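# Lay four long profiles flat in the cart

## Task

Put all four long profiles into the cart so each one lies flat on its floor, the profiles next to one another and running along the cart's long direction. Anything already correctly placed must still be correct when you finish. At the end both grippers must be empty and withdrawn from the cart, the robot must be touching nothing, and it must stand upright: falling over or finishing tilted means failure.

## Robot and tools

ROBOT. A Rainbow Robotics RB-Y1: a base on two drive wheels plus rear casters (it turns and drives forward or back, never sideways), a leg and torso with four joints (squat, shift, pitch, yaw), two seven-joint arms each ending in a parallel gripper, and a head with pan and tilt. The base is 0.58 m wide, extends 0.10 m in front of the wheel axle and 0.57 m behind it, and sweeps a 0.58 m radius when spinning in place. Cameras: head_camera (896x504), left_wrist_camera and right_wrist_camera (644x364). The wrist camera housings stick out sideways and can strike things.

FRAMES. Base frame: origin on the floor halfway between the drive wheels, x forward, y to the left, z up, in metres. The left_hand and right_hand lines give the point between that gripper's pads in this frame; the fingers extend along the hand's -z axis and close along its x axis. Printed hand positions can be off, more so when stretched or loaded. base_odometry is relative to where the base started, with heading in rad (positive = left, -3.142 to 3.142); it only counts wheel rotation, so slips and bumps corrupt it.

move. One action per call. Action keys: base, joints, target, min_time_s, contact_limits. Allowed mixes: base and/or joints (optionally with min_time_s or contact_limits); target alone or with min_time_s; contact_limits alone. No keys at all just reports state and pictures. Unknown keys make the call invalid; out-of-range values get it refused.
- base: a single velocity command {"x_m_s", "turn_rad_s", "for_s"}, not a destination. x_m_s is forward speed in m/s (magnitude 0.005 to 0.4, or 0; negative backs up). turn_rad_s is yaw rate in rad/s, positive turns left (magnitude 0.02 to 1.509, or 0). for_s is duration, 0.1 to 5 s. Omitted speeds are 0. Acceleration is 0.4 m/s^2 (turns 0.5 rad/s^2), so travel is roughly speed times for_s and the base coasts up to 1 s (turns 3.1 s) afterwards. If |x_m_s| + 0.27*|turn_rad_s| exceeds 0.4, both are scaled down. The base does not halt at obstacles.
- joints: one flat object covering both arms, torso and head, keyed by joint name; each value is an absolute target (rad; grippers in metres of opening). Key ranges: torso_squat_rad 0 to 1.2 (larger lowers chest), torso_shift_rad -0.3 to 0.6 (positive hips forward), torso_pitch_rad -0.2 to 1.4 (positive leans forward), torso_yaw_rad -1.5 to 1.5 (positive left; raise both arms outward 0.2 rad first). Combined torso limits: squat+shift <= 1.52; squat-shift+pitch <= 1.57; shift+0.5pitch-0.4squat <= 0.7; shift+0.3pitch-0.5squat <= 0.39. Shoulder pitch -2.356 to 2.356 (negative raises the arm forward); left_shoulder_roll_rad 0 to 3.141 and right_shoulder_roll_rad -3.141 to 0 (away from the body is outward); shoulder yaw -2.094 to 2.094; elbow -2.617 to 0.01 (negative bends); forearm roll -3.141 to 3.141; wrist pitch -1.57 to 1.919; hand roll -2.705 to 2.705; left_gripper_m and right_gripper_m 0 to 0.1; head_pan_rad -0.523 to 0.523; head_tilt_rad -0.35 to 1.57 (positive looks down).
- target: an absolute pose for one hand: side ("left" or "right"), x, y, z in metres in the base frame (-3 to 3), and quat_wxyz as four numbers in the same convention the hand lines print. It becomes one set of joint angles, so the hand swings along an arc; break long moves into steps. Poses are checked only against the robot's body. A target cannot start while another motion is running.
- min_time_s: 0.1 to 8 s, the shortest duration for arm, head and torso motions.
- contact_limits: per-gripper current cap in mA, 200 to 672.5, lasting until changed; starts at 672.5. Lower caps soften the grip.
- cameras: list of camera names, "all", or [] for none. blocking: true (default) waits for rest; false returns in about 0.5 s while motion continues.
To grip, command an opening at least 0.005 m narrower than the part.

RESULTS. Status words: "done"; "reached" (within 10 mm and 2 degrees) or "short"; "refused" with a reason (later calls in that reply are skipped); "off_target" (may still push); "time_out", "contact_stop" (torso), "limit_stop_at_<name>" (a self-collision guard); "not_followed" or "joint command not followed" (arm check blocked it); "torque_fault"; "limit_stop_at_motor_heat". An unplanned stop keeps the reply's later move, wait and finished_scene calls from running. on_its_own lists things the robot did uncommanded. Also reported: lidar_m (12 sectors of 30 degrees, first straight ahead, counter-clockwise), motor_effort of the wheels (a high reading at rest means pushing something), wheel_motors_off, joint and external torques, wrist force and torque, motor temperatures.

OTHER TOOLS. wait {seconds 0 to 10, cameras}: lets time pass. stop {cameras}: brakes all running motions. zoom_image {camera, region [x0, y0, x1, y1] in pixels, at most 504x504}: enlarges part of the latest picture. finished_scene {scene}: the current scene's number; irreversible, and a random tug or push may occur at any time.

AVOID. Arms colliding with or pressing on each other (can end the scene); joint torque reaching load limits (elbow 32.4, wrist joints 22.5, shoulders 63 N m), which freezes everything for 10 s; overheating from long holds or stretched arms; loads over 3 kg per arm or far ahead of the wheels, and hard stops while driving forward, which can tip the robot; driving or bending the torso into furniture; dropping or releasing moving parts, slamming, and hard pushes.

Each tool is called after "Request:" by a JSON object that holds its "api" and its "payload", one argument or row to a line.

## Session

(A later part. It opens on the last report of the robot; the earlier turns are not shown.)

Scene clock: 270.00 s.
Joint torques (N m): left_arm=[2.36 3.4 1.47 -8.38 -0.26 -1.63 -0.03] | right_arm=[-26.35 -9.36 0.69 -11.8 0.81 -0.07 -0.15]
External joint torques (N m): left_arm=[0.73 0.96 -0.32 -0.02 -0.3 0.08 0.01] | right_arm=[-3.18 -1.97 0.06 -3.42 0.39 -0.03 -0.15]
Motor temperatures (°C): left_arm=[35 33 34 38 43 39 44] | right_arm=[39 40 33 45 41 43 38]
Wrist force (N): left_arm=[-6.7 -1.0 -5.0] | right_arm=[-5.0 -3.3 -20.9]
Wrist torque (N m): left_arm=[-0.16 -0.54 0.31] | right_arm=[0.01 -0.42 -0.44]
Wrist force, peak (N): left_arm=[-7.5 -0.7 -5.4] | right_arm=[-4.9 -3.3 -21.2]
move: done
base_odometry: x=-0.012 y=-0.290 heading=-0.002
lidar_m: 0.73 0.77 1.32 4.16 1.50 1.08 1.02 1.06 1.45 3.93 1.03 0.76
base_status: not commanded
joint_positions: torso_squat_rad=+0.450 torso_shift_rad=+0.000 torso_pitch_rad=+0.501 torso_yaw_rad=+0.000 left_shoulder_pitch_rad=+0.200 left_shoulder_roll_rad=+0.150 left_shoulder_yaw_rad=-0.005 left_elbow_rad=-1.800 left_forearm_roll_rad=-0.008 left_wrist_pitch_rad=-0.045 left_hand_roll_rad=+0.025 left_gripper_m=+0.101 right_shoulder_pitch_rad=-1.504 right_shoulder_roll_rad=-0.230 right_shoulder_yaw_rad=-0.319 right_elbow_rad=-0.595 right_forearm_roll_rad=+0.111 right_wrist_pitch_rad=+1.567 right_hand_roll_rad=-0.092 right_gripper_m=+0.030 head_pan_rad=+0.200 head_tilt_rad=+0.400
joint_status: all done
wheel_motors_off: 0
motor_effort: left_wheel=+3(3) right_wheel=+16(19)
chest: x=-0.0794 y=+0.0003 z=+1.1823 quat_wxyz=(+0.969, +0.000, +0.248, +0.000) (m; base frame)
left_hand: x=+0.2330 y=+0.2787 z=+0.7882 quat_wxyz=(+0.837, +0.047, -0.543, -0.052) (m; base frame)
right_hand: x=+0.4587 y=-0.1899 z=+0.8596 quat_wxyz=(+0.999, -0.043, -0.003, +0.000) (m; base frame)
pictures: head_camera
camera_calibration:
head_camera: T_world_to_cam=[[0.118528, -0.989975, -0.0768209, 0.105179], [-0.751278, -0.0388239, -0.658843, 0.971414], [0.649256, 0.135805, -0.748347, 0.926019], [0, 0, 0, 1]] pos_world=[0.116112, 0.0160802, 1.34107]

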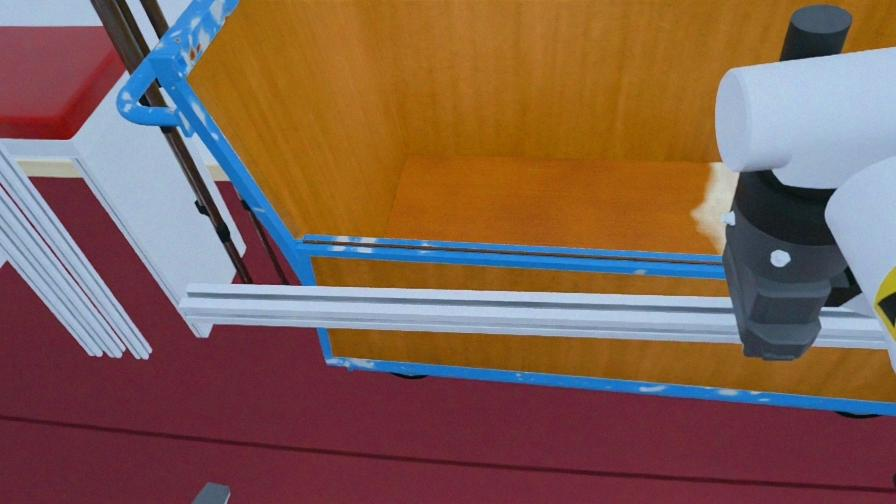

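Request:
{"api": "move", "payload": {
  "base": {"turn_rad_s":-0.02,"for_s":0.45},
  "cameras": []
}}

Request:
{"api": "move", "payload": {
  "target": {"side":"right","x":0.46,"y":-0.18,"z":0.86,"quat_wxyz":[0.9989,-0.044,0.0006,-0.013]},
  "min_time_s": 1,
  "cameras": []
}}

Request:
{"api": "move", "payload": {
  "base": {"x_m_s":0.12,"for_s":1.6},
  "cameras": ["head_camera"]
}}

Request:
{"api": "move", "payload": {
  "joints": {"head_pan_rad":-0.45},
  "cameras": ["head_camera"]
}}

Scene clock: 281.60 s.
Joint torques (N m): left_arm=[2.09 2.69 1.1 -8.4 -0.17 -1.72 0.19] | right_arm=[-27.12 -9.8 0.56 -11.85 0.93 -0.17 -0.03]
External joint torques (N m): left_arm=[0.45 0.24 -0.7 -0.04 -0.22 -0.01 0.23] | right_arm=[-3.95 -2.41 -0.07 -3.47 0.51 -0.13 -0.03]
Motor temperatures (°C): left_arm=[35 33 34 38 43 39 44] | right_arm=[40 40 33 45 41 42 38]
Wrist force (N): left_arm=[-6.6 -0.7 -5.2] | right_arm=[-5.0 -3.4 -20.9]
Wrist torque (N m): left_arm=[-0.22 -0.50 0.31] | right_arm=[-0.01 -0.42 -0.37]
Wrist force, peak (N): left_arm=[-7.3 -1.0 -5.2] | right_arm=[-5.0 -3.3 -21.3]
move: done
base_odometry: x=-0.012 y=-0.290 heading=-0.011
lidar_m: 0.74 0.77 1.32 4.32 1.50 1.09 1.02 1.06 1.43 3.80 1.04 0.77
base_status: done (sent for 0.47 of 0.47 s)
joint_positions: torso_squat_rad=+0.450 torso_shift_rad=+0.000 torso_pitch_rad=+0.501 torso_yaw_rad=+0.000 left_shoulder_pitch_rad=+0.200 left_shoulder_roll_rad=+0.150 left_shoulder_yaw_rad=-0.005 left_elbow_rad=-1.800 left_forearm_roll_rad=-0.008 left_wrist_pitch_rad=-0.045 left_hand_roll_rad=+0.025 left_gripper_m=+0.101 right_shoulder_pitch_rad=-1.504 right_shoulder_roll_rad=-0.230 right_shoulder_yaw_rad=-0.319 right_elbow_rad=-0.595 right_forearm_roll_rad=+0.111 right_wrist_pitch_rad=+1.567 right_hand_roll_rad=-0.092 right_gripper_m=+0.030 head_pan_rad=+0.200 head_tilt_rad=+0.400
joint_status: not commanded
wheel_motors_off: 0
motor_effort: left_wheel=+1(15) right_wheel=+7(9)
chest: x=-0.0794 y=+0.0003 z=+1.1823 quat_wxyz=(+0.969, +0.000, +0.248, +0.000) (m; base frame)
left_hand: x=+0.2330 y=+0.2787 z=+0.7882 quat_wxyz=(+0.837, +0.047, -0.543, -0.052) (m; base frame)
right_hand: x=+0.4587 y=-0.1899 z=+0.8596 quat_wxyz=(+0.999, -0.043, -0.003, +0.000) (m; base frame)
pictures: none
No camera images: "cameras" was empty.

Scene clock: 282.93 s.
Joint torques (N m): left_arm=[2.48 3.46 1.33 -8.34 -0.3 -1.93 0.38] | right_arm=[-28.13 -8.09 0.27 -11.4 1.07 -0.33 -0.42]
External joint torques (N m): left_arm=[0.84 1.02 -0.47 0.02 -0.34 -0.22 0.42] | right_arm=[-4.76 -0.83 -0.4 -3.07 0.66 -0.3 -0.42]
Motor temperatures (°C): left_arm=[35 33 34 38 43 39 44] | right_arm=[40 40 33 45 41 42 38]
Wrist force (N): left_arm=[-6.8 -0.7 -5.0] | right_arm=[-4.9 -3.3 -20.8]
Wrist torque (N m): left_arm=[-0.22 -0.54 0.30] | right_arm=[0.06 -0.42 -0.39]
Wrist force, peak (N): left_arm=[-7.2 -0.8 -5.3] | right_arm=[-5.2 -3.4 -21.1]
move: done
base_odometry: x=-0.012 y=-0.290 heading=-0.011
lidar_m: 0.73 0.77 1.31 4.31 1.51 1.09 1.03 1.06 1.45 3.80 1.04 0.77
base_status: not commanded
joint_positions: torso_squat_rad=+0.450 torso_shift_rad=+0.000 torso_pitch_rad=+0.501 torso_yaw_rad=+0.000 left_shoulder_pitch_rad=+0.200 left_shoulder_roll_rad=+0.150 left_shoulder_yaw_rad=-0.005 left_elbow_rad=-1.800 left_forearm_roll_rad=-0.008 left_wrist_pitch_rad=-0.045 left_hand_roll_rad=+0.025 left_gripper_m=+0.101 right_shoulder_pitch_rad=-1.532 right_shoulder_roll_rad=-0.220 right_shoulder_yaw_rad=-0.319 right_elbow_rad=-0.546 right_forearm_roll_rad=+0.119 right_wrist_pitch_rad=+1.548 right_hand_roll_rad=-0.136 right_gripper_m=+0.030 head_pan_rad=+0.200 head_tilt_rad=+0.400
joint_status: all done
wheel_motors_off: 0
motor_effort: left_wheel=+1(2) right_wheel=+6(10)
chest: x=-0.0794 y=+0.0003 z=+1.1823 quat_wxyz=(+0.969, +0.000, +0.248, +0.000) (m; base frame)
left_hand: x=+0.2330 y=+0.2787 z=+0.7882 quat_wxyz=(+0.837, +0.047, -0.543, -0.052) (m; base frame)
right_hand: x=+0.4591 y=-0.1804 z=+0.8594 quat_wxyz=(+0.999, -0.044, -0.001, -0.012) (m; base frame)
right_hand_status: reached (checked arc, planned for 1.0 s): 1 mm and 0.2 deg off.
pictures: none
No camera images: "cameras" was empty.

Scene clock: 285.57 s.
Joint torques (N m): left_arm=[2.7 3.06 1.13 -8.22 -0.2 -1.85 0.38] | right_arm=[-27.36 -7.73 0.61 -11.92 0.96 0.01 -0.34]
External joint torques (N m): left_arm=[1.06 0.61 -0.66 0.14 -0.24 -0.14 0.43] | right_arm=[-4 -0.48 -0.06 -3.6 0.55 0.03 -0.34]
Motor temperatures (°C): left_arm=[35 33 34 38 43 39 44] | right_arm=[40 40 33 45 41 42 38]
Wrist force (N): left_arm=[-6.4 -0.8 -5.4] | right_arm=[-4.9 -3.3 -20.7]
Wrist torque (N m): left_arm=[-0.20 -0.49 0.31] | right_arm=[0.04 -0.42 -0.39]
Wrist force, peak (N): left_arm=[-7.5 -0.8 -5.0] | right_arm=[-4.4 -3.4 -21.6]
move: done
base_odometry: x=+0.180 y=-0.292 heading=-0.010
lidar_m: 0.54 0.57 1.13 4.98 1.78 1.29 1.22 1.26 1.70 4.49 0.77 0.57
base_status: done (sent for 1.6 of 1.6 s)
joint_positions: torso_squat_rad=+0.450 torso_shift_rad=+0.000 torso_pitch_rad=+0.501 torso_yaw_rad=+0.000 left_shoulder_pitch_rad=+0.200 left_shoulder_roll_rad=+0.150 left_shoulder_yaw_rad=-0.005 left_elbow_rad=-1.800 left_forearm_roll_rad=-0.008 left_wrist_pitch_rad=-0.045 left_hand_roll_rad=+0.025 left_gripper_m=+0.101 right_shoulder_pitch_rad=-1.533 right_shoulder_roll_rad=-0.220 right_shoulder_yaw_rad=-0.319 right_elbow_rad=-0.546 right_forearm_roll_rad=+0.119 right_wrist_pitch_rad=+1.548 right_hand_roll_rad=-0.136 right_gripper_m=+0.030 head_pan_rad=+0.200 head_tilt_rad=+0.400
joint_status: not commanded
wheel_motors_off: 0
motor_effort: left_wheel=+6(36) right_wheel=-8(48)
chest: x=-0.0794 y=+0.0003 z=+1.1823 quat_wxyz=(+0.969, +0.000, +0.248, +0.000) (m; base frame)
left_hand: x=+0.2330 y=+0.2787 z=+0.7883 quat_wxyz=(+0.837, +0.047, -0.543, -0.052) (m; base frame)
right_hand: x=+0.4591 y=-0.1803 z=+0.8595 quat_wxyz=(+0.999, -0.044, -0.001, -0.012) (m; base frame)
pictures: head_camera
camera_calibration:
head_camera: T_world_to_cam=[[0.118534, -0.989974, -0.0768147, 0.105177], [-0.751239, -0.0388242, -0.658887, 0.971464], [0.649299, 0.135807, -0.748309, 0.92601], [0, 0, 0, 1]] pos_world=[0.116077, 0.0160803, 1.34111]

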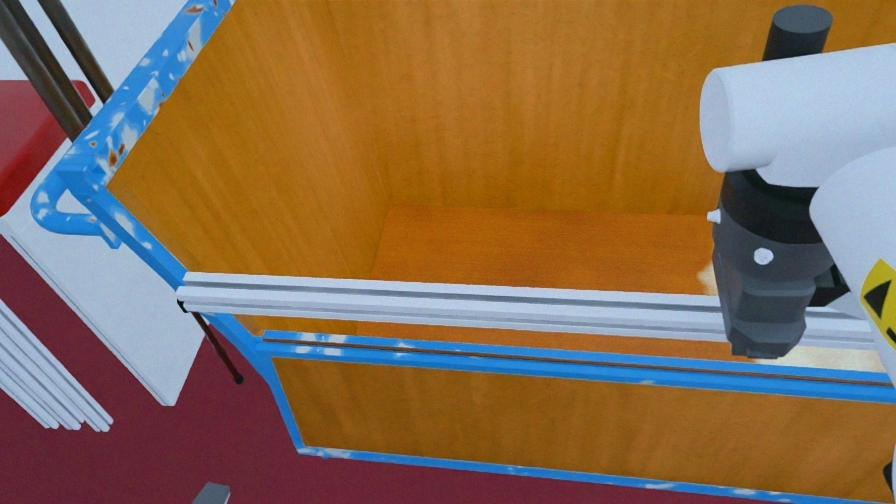

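Scene clock: 286.67 s.
Joint torques (N m): left_arm=[1.65 3.11 1.88 -8.34 -0.04 -1.94 0.09] | right_arm=[-26.89 -7.93 0.59 -12.13 0.84 -0.06 -0.49]
External joint torques (N m): left_arm=[0.02 0.66 0.09 0.02 -0.08 -0.23 0.14] | right_arm=[-3.53 -0.67 -0.08 -3.8 0.42 -0.03 -0.49]
Motor temperatures (°C): left_arm=[35 33 34 38 43 39 44] | right_arm=[40 40 33 45 41 42 38]
Wrist force (N): left_arm=[-6.6 -0.9 -5.3] | right_arm=[-4.9 -3.4 -20.7]
Wrist torque (N m): left_arm=[-0.20 -0.50 0.30] | right_arm=[0.06 -0.41 -0.37]
Wrist force, peak (N): left_arm=[-7.1 -1.0 -5.4] | right_arm=[-4.8 -3.0 -21.0]
move: done
base_odometry: x=+0.180 y=-0.292 heading=-0.010
lidar_m: 0.54 0.56 1.13 4.97 1.78 1.29 1.21 1.26 1.70 4.48 0.78 0.56
base_status: not commanded
joint_positions: torso_squat_rad=+0.450 torso_shift_rad=+0.000 torso_pitch_rad=+0.501 torso_yaw_rad=+0.000 left_shoulder_pitch_rad=+0.200 left_shoulder_roll_rad=+0.150 left_shoulder_yaw_rad=-0.005 left_elbow_rad=-1.800 left_forearm_roll_rad=-0.008 left_wrist_pitch_rad=-0.045 left_hand_roll_rad=+0.025 left_gripper_m=+0.101 right_shoulder_pitch_rad=-1.533 right_shoulder_roll_rad=-0.220 right_shoulder_yaw_rad=-0.319 right_elbow_rad=-0.546 right_forearm_roll_rad=+0.119 right_wrist_pitch_rad=+1.548 right_hand_roll_rad=-0.136 right_gripper_m=+0.030 head_pan_rad=-0.450 head_tilt_rad=+0.400
joint_status: all done
wheel_motors_off: 0
motor_effort: left_wheel=+7(7) right_wheel=-11(12)
chest: x=-0.0794 y=+0.0003 z=+1.1823 quat_wxyz=(+0.969, +0.000, +0.248, +0.000) (m; base frame)
left_hand: x=+0.2330 y=+0.2787 z=+0.7883 quat_wxyz=(+0.837, +0.047, -0.543, -0.052) (m; base frame)
right_hand: x=+0.4591 y=-0.1803 z=+0.8595 quat_wxyz=(+0.999, -0.044, -0.001, -0.012) (m; base frame)
pictures: head_camera
camera_calibration:
head_camera: T_world_to_cam=[[-0.432261, -0.873394, 0.224353, -0.280856], [-0.710225, 0.176444, -0.681504, 1.00037], [0.555635, -0.453929, -0.696576, 0.859936], [0, 0, 0, 1]] pos_world=[0.111272, -0.0314572, 1.34378]

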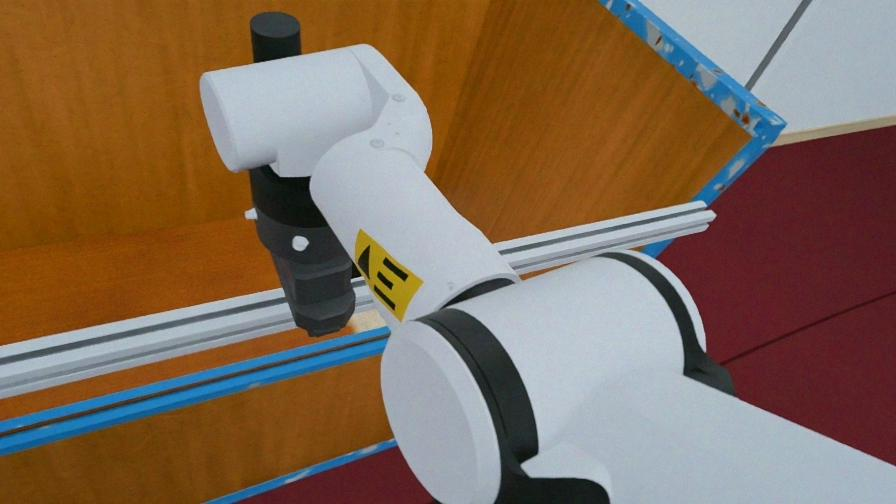

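Request:
{"api": "move", "payload": {
  "target": {"side":"right","x":0.46,"y":-0.174,"z":0.86,"quat_wxyz":[0.999,-0.044,0,-0.012]},
  "min_time_s": 0.7,
  "cameras": []
}}

Request:
{"api": "move", "payload": {
  "base": {"x_m_s":0.06,"for_s":1.3},
  "cameras": ["head_camera"]
}}

Request:
{"api": "move", "payload": {
  "joints": {"head_pan_rad":0.25},
  "cameras": ["head_camera"]
}}

Scene clock: 293.93 s.
Joint torques (N m): left_arm=[2.41 2.73 0.87 -8.65 -0.34 -1.96 0.18] | right_arm=[-27.71 -7.87 2.08 -11.56 0.85 -0.27 -0.35]
External joint torques (N m): left_arm=[0.77 0.29 -0.92 -0.29 -0.38 -0.26 0.23] | right_arm=[-4.21 -0.68 1.41 -3.28 0.44 -0.25 -0.34]
Motor temperatures (°C): left_arm=[35 33 34 38 43 39 44] | right_arm=[41 40 33 44 41 42 38]
Wrist force (N): left_arm=[-6.7 -0.8 -5.3] | right_arm=[-4.8 -3.1 -20.5]
Wrist torque (N m): left_arm=[-0.18 -0.50 0.31] | right_arm=[0.12 -0.43 -0.41]
Wrist force, peak (N): left_arm=[-6.9 -0.9 -5.6] | right_arm=[-4.8 -3.4 -21.1]
move: done
base_odometry: x=+0.180 y=-0.292 heading=-0.010
lidar_m: 0.54 0.57 1.13 4.97 1.77 1.29 1.22 1.26 1.71 4.49 0.77 0.57
base_status: not commanded
joint_positions: torso_squat_rad=+0.450 torso_shift_rad=+0.000 torso_pitch_rad=+0.501 torso_yaw_rad=+0.000 left_shoulder_pitch_rad=+0.200 left_shoulder_roll_rad=+0.150 left_shoulder_yaw_rad=-0.005 left_elbow_rad=-1.800 left_forearm_roll_rad=-0.008 left_wrist_pitch_rad=-0.045 left_hand_roll_rad=+0.025 left_gripper_m=+0.101 right_shoulder_pitch_rad=-1.553 right_shoulder_roll_rad=-0.216 right_shoulder_yaw_rad=-0.317 right_elbow_rad=-0.510 right_forearm_roll_rad=+0.121 right_wrist_pitch_rad=+1.533 right_hand_roll_rad=-0.149 right_gripper_m=+0.030 head_pan_rad=-0.450 head_tilt_rad=+0.400
joint_status: all done
wheel_motors_off: 0
motor_effort: left_wheel=+7(7) right_wheel=-9(12)
chest: x=-0.0794 y=+0.0003 z=+1.1823 quat_wxyz=(+0.969, +0.000, +0.248, +0.000) (m; base frame)
left_hand: x=+0.2330 y=+0.2787 z=+0.7883 quat_wxyz=(+0.837, +0.047, -0.543, -0.052) (m; base frame)
right_hand: x=+0.4592 y=-0.1744 z=+0.8593 quat_wxyz=(+0.999, -0.044, +0.000, -0.012) (m; base frame)
right_hand_status: reached (checked arc, planned for 0.7 s): 1 mm and 0.0 deg off.
pictures: none
No camera images: "cameras" was empty.

Scene clock: 296.00 s.
Joint torques (N m): left_arm=[2.1 3.05 1.45 -8.51 -0.08 -1.82 0.26] | right_arm=[-27.11 -7.77 2.39 -12.03 0.88 0.04 -0.21]
External joint torques (N m): left_arm=[0.47 0.61 -0.34 -0.15 -0.12 -0.11 0.31] | right_arm=[-3.61 -0.58 1.71 -3.74 0.47 0.06 -0.21]
Motor temperatures (°C): left_arm=[35 33 34 38 43 39 44] | right_arm=[41 40 33 44 41 42 38]
Wrist force (N): left_arm=[-7.1 -0.7 -5.1] | right_arm=[-4.6 -3.3 -20.6]
Wrist torque (N m): left_arm=[-0.21 -0.56 0.33] | right_arm=[0.06 -0.41 -0.37]
Wrist force, peak (N): left_arm=[-7.3 -0.5 -5.4] | right_arm=[-4.3 -3.1 -21.4]
move: done
base_odometry: x=+0.258 y=-0.293 heading=-0.010
lidar_m: 0.47 0.49 1.05 4.73 1.89 1.37 1.29 1.34 1.82 4.78 0.65 0.48
base_status: done (sent for 1.3 of 1.3 s)
joint_positions: torso_squat_rad=+0.450 torso_shift_rad=+0.000 torso_pitch_rad=+0.501 torso_yaw_rad=+0.000 left_shoulder_pitch_rad=+0.200 left_shoulder_roll_rad=+0.150 left_shoulder_yaw_rad=-0.005 left_elbow_rad=-1.800 left_forearm_roll_rad=-0.008 left_wrist_pitch_rad=-0.045 left_hand_roll_rad=+0.025 left_gripper_m=+0.101 right_shoulder_pitch_rad=-1.553 right_shoulder_roll_rad=-0.216 right_shoulder_yaw_rad=-0.317 right_elbow_rad=-0.510 right_forearm_roll_rad=+0.121 right_wrist_pitch_rad=+1.533 right_hand_roll_rad=-0.149 right_gripper_m=+0.030 head_pan_rad=-0.450 head_tilt_rad=+0.400
joint_status: not commanded
wheel_motors_off: 0
motor_effort: left_wheel=+6(34) right_wheel=-8(22)
chest: x=-0.0794 y=+0.0003 z=+1.1823 quat_wxyz=(+0.969, +0.000, +0.248, +0.000) (m; base frame)
left_hand: x=+0.2330 y=+0.2787 z=+0.7882 quat_wxyz=(+0.837, +0.047, -0.543, -0.052) (m; base frame)
right_hand: x=+0.4592 y=-0.1743 z=+0.8594 quat_wxyz=(+0.999, -0.044, +0.000, -0.012) (m; base frame)
pictures: head_camera
camera_calibration:
head_camera: T_world_to_cam=[[-0.432259, -0.873394, 0.224356, -0.280857], [-0.710231, 0.176444, -0.681498, 1.00036], [0.55563, -0.453929, -0.696581, 0.859936], [0, 0, 0, 1]] pos_world=[0.11128, -0.0314573, 1.34377]

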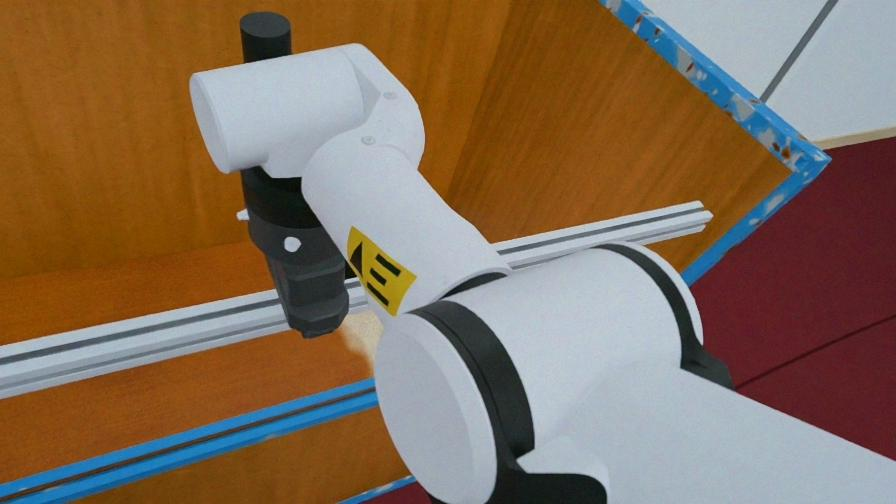

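Scene clock: 297.13 s.
Joint torques (N m): left_arm=[1.79 2.61 1.08 -8.62 -0.04 -1.8 -0.16] | right_arm=[-27.39 -7.4 2.04 -12.04 0.96 -0.07 -0.41]
External joint torques (N m): left_arm=[0.16 0.16 -0.72 -0.26 -0.09 -0.09 -0.12] | right_arm=[-3.89 -0.21 1.36 -3.75 0.55 -0.05 -0.41]
Motor temperatures (°C): left_arm=[35 33 34 38 43 39 44] | right_arm=[41 40 33 44 41 42 38]
Wrist force (N): left_arm=[-6.9 -1.0 -5.5] | right_arm=[-4.9 -3.4 -20.7]
Wrist torque (N m): left_arm=[-0.17 -0.54 0.32] | right_arm=[0.06 -0.45 -0.36]
Wrist force, peak (N): left_arm=[-7.0 -0.9 -5.4] | right_arm=[-4.8 -3.3 -21.0]
move: done
base_odometry: x=+0.258 y=-0.293 heading=-0.010
lidar_m: 0.46 0.49 1.05 4.73 1.89 1.37 1.29 1.34 1.82 4.77 0.65 0.48
base_status: not commanded
joint_positions: torso_squat_rad=+0.450 torso_shift_rad=+0.000 torso_pitch_rad=+0.501 torso_yaw_rad=+0.000 left_shoulder_pitch_rad=+0.200 left_shoulder_roll_rad=+0.150 left_shoulder_yaw_rad=-0.005 left_elbow_rad=-1.800 left_forearm_roll_rad=-0.008 left_wrist_pitch_rad=-0.045 left_hand_roll_rad=+0.025 left_gripper_m=+0.101 right_shoulder_pitch_rad=-1.553 right_shoulder_roll_rad=-0.216 right_shoulder_yaw_rad=-0.317 right_elbow_rad=-0.510 right_forearm_roll_rad=+0.121 right_wrist_pitch_rad=+1.533 right_hand_roll_rad=-0.149 right_gripper_m=+0.030 head_pan_rad=+0.250 head_tilt_rad=+0.400
joint_status: all done
wheel_motors_off: 0
motor_effort: left_wheel=+7(7) right_wheel=-8(11)
chest: x=-0.0794 y=+0.0003 z=+1.1823 quat_wxyz=(+0.969, +0.000, +0.248, +0.000) (m; base frame)
left_hand: x=+0.2330 y=+0.2787 z=+0.7882 quat_wxyz=(+0.837, +0.047, -0.543, -0.052) (m; base frame)
right_hand: x=+0.4592 y=-0.1743 z=+0.8594 quat_wxyz=(+0.999, -0.044, +0.000, -0.012) (m; base frame)
pictures: head_camera
camera_calibration:
head_camera: T_world_to_cam=[[0.161781, -0.981698, -0.100477, 0.1355], [-0.749188, -0.0559132, -0.659993, 0.97289], [0.642296, 0.18205, -0.744522, 0.921136], [0, 0, 0, 1]] pos_world=[0.115314, 0.019724, 1.34152]

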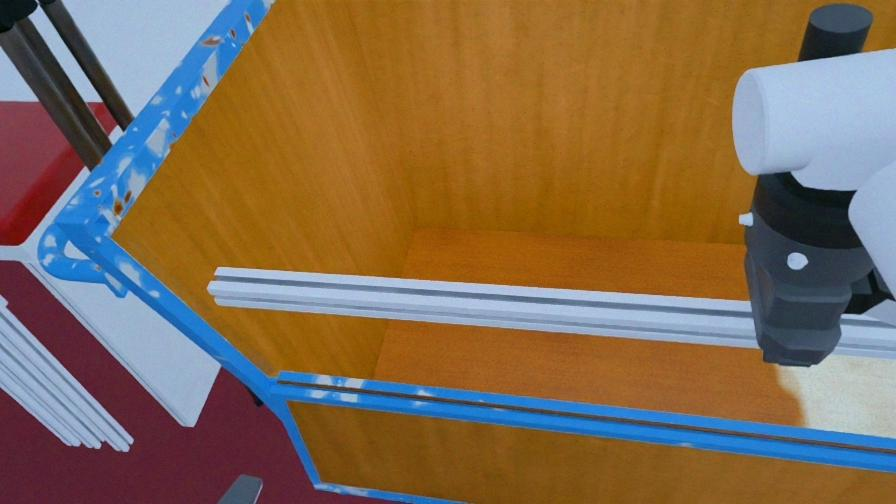

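Request:
{"api": "move", "payload": {
  "base": {"x_m_s":0.12,"for_s":2.2},
  "cameras": ["head_camera"]
}}

Request:
{"api": "move", "payload": {
  "joints": {"head_pan_rad":-0.35},
  "cameras": ["head_camera"]
}}

Scene clock: 305.80 s.
Joint torques (N m): left_arm=[2.74 2.48 1.52 -8.33 0.14 -1.71 0.3] | right_arm=[-26.94 -7.79 2.26 -12.03 1.05 0.16 -0.59]
External joint torques (N m): left_arm=[1.11 0.04 -0.27 0.03 0.1 0 0.34] | right_arm=[-3.44 -0.6 1.59 -3.74 0.64 0.18 -0.59]
Motor temperatures (°C): left_arm=[35 33 34 39 43 39 44] | right_arm=[41 40 33 44 41 41 38]
Wrist force (N): left_arm=[-6.7 -0.9 -5.1] | right_arm=[-4.8 -3.2 -21.0]
Wrist torque (N m): left_arm=[-0.17 -0.53 0.31] | right_arm=[0.03 -0.42 -0.38]
Wrist force, peak (N): left_arm=[-7.3 -0.8 -5.5] | right_arm=[-5.8 -3.2 -21.5]
move: done
base_odometry: x=+0.522 y=-0.295 heading=-0.009
lidar_m: 0.19 0.21 0.30 1.66 2.28 1.64 1.56 1.61 2.20 0.78 0.29 0.20
base_status: done (sent for 2.2 of 2.2 s)
joint_positions: torso_squat_rad=+0.450 torso_shift_rad=+0.000 torso_pitch_rad=+0.501 torso_yaw_rad=+0.000 left_shoulder_pitch_rad=+0.200 left_shoulder_roll_rad=+0.150 left_shoulder_yaw_rad=-0.005 left_elbow_rad=-1.800 left_forearm_roll_rad=-0.008 left_wrist_pitch_rad=-0.045 left_hand_roll_rad=+0.025 left_gripper_m=+0.101 right_shoulder_pitch_rad=-1.553 right_shoulder_roll_rad=-0.216 right_shoulder_yaw_rad=-0.317 right_elbow_rad=-0.510 right_forearm_roll_rad=+0.121 right_wrist_pitch_rad=+1.533 right_hand_roll_rad=-0.149 right_gripper_m=+0.030 head_pan_rad=+0.250 head_tilt_rad=+0.400
joint_status: not commanded
wheel_motors_off: 0
motor_effort: left_wheel=+6(34) right_wheel=-9(21)
chest: x=-0.0794 y=+0.0003 z=+1.1823 quat_wxyz=(+0.969, +0.000, +0.248, +0.000) (m; base frame)
left_hand: x=+0.2330 y=+0.2787 z=+0.7883 quat_wxyz=(+0.837, +0.047, -0.543, -0.052) (m; base frame)
right_hand: x=+0.4592 y=-0.1742 z=+0.8594 quat_wxyz=(+0.999, -0.044, +0.000, -0.012) (m; base frame)
pictures: head_camera
camera_calibration:
head_camera: T_world_to_cam=[[0.161783, -0.981698, -0.100477, 0.1355], [-0.749185, -0.0559137, -0.659997, 0.972894], [0.6423, 0.182052, -0.744519, 0.921134], [0, 0, 0, 1]] pos_world=[0.115311, 0.0197241, 1.34152]

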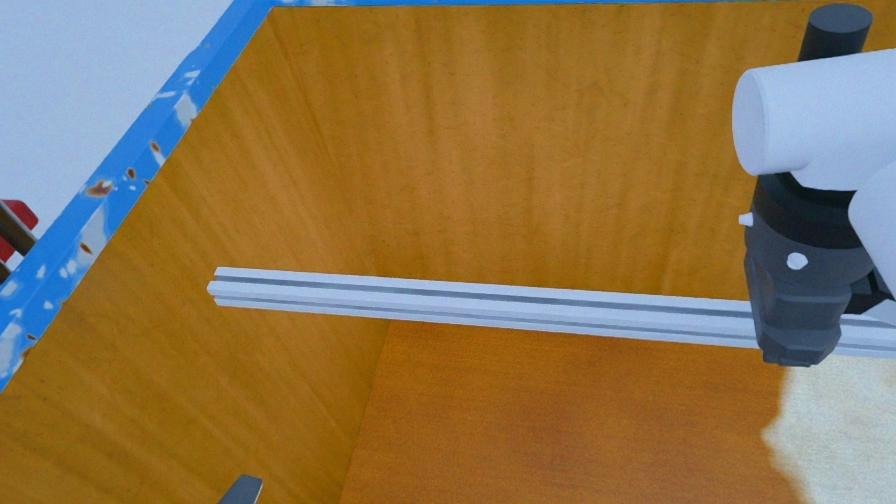

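Scene clock: 306.87 s.
Joint torques (N m): left_arm=[2.33 2.4 0.92 -8.67 -0.11 -1.71 0.05] | right_arm=[-27.37 -7.24 2.01 -11.87 0.88 -0.01 -0.5]
External joint torques (N m): left_arm=[0.7 -0.04 -0.87 -0.31 -0.15 0 0.1] | right_arm=[-3.87 -0.05 1.34 -3.58 0.47 0.02 -0.5]
Motor temperatures (°C): left_arm=[35 33 34 39 43 39 44] | right_arm=[41 40 33 44 41 41 38]
Wrist force (N): left_arm=[-6.7 -0.6 -5.3] | right_arm=[-4.8 -3.6 -20.7]
Wrist torque (N m): left_arm=[-0.21 -0.52 0.30] | right_arm=[0.08 -0.43 -0.35]
Wrist force, peak (N): left_arm=[-7.1 -0.4 -5.5] | right_arm=[-4.8 -3.3 -21.0]
move: done
base_odometry: x=+0.522 y=-0.295 heading=-0.009
lidar_m: 0.20 0.21 0.29 1.67 2.26 1.64 1.56 1.62 2.19 0.78 0.29 0.21
base_status: not commanded
joint_positions: torso_squat_rad=+0.450 torso_shift_rad=+0.000 torso_pitch_rad=+0.501 torso_yaw_rad=+0.000 left_shoulder_pitch_rad=+0.200 left_shoulder_roll_rad=+0.150 left_shoulder_yaw_rad=-0.005 left_elbow_rad=-1.800 left_forearm_roll_rad=-0.008 left_wrist_pitch_rad=-0.045 left_hand_roll_rad=+0.025 left_gripper_m=+0.101 right_shoulder_pitch_rad=-1.553 right_shoulder_roll_rad=-0.216 right_shoulder_yaw_rad=-0.317 right_elbow_rad=-0.510 right_forearm_roll_rad=+0.121 right_wrist_pitch_rad=+1.533 right_hand_roll_rad=-0.149 right_gripper_m=+0.030 head_pan_rad=-0.350 head_tilt_rad=+0.400
joint_status: all done
wheel_motors_off: 0
motor_effort: left_wheel=+6(7) right_wheel=-10(11)
chest: x=-0.0794 y=+0.0003 z=+1.1823 quat_wxyz=(+0.969, +0.000, +0.248, +0.000) (m; base frame)
left_hand: x=+0.2330 y=+0.2787 z=+0.7883 quat_wxyz=(+0.837, +0.047, -0.543, -0.052) (m; base frame)
right_hand: x=+0.4592 y=-0.1742 z=+0.8594 quat_wxyz=(+0.999, -0.044, +0.000, -0.012) (m; base frame)
pictures: head_camera
camera_calibration:
head_camera: T_world_to_cam=[[-0.353621, -0.917636, 0.181376, -0.225758], [-0.72443, 0.146004, -0.673709, 0.990389], [0.591738, -0.369632, -0.716393, 0.885302], [0, 0, 0, 1]] pos_world=[0.113769, -0.0245293, 1.34241]

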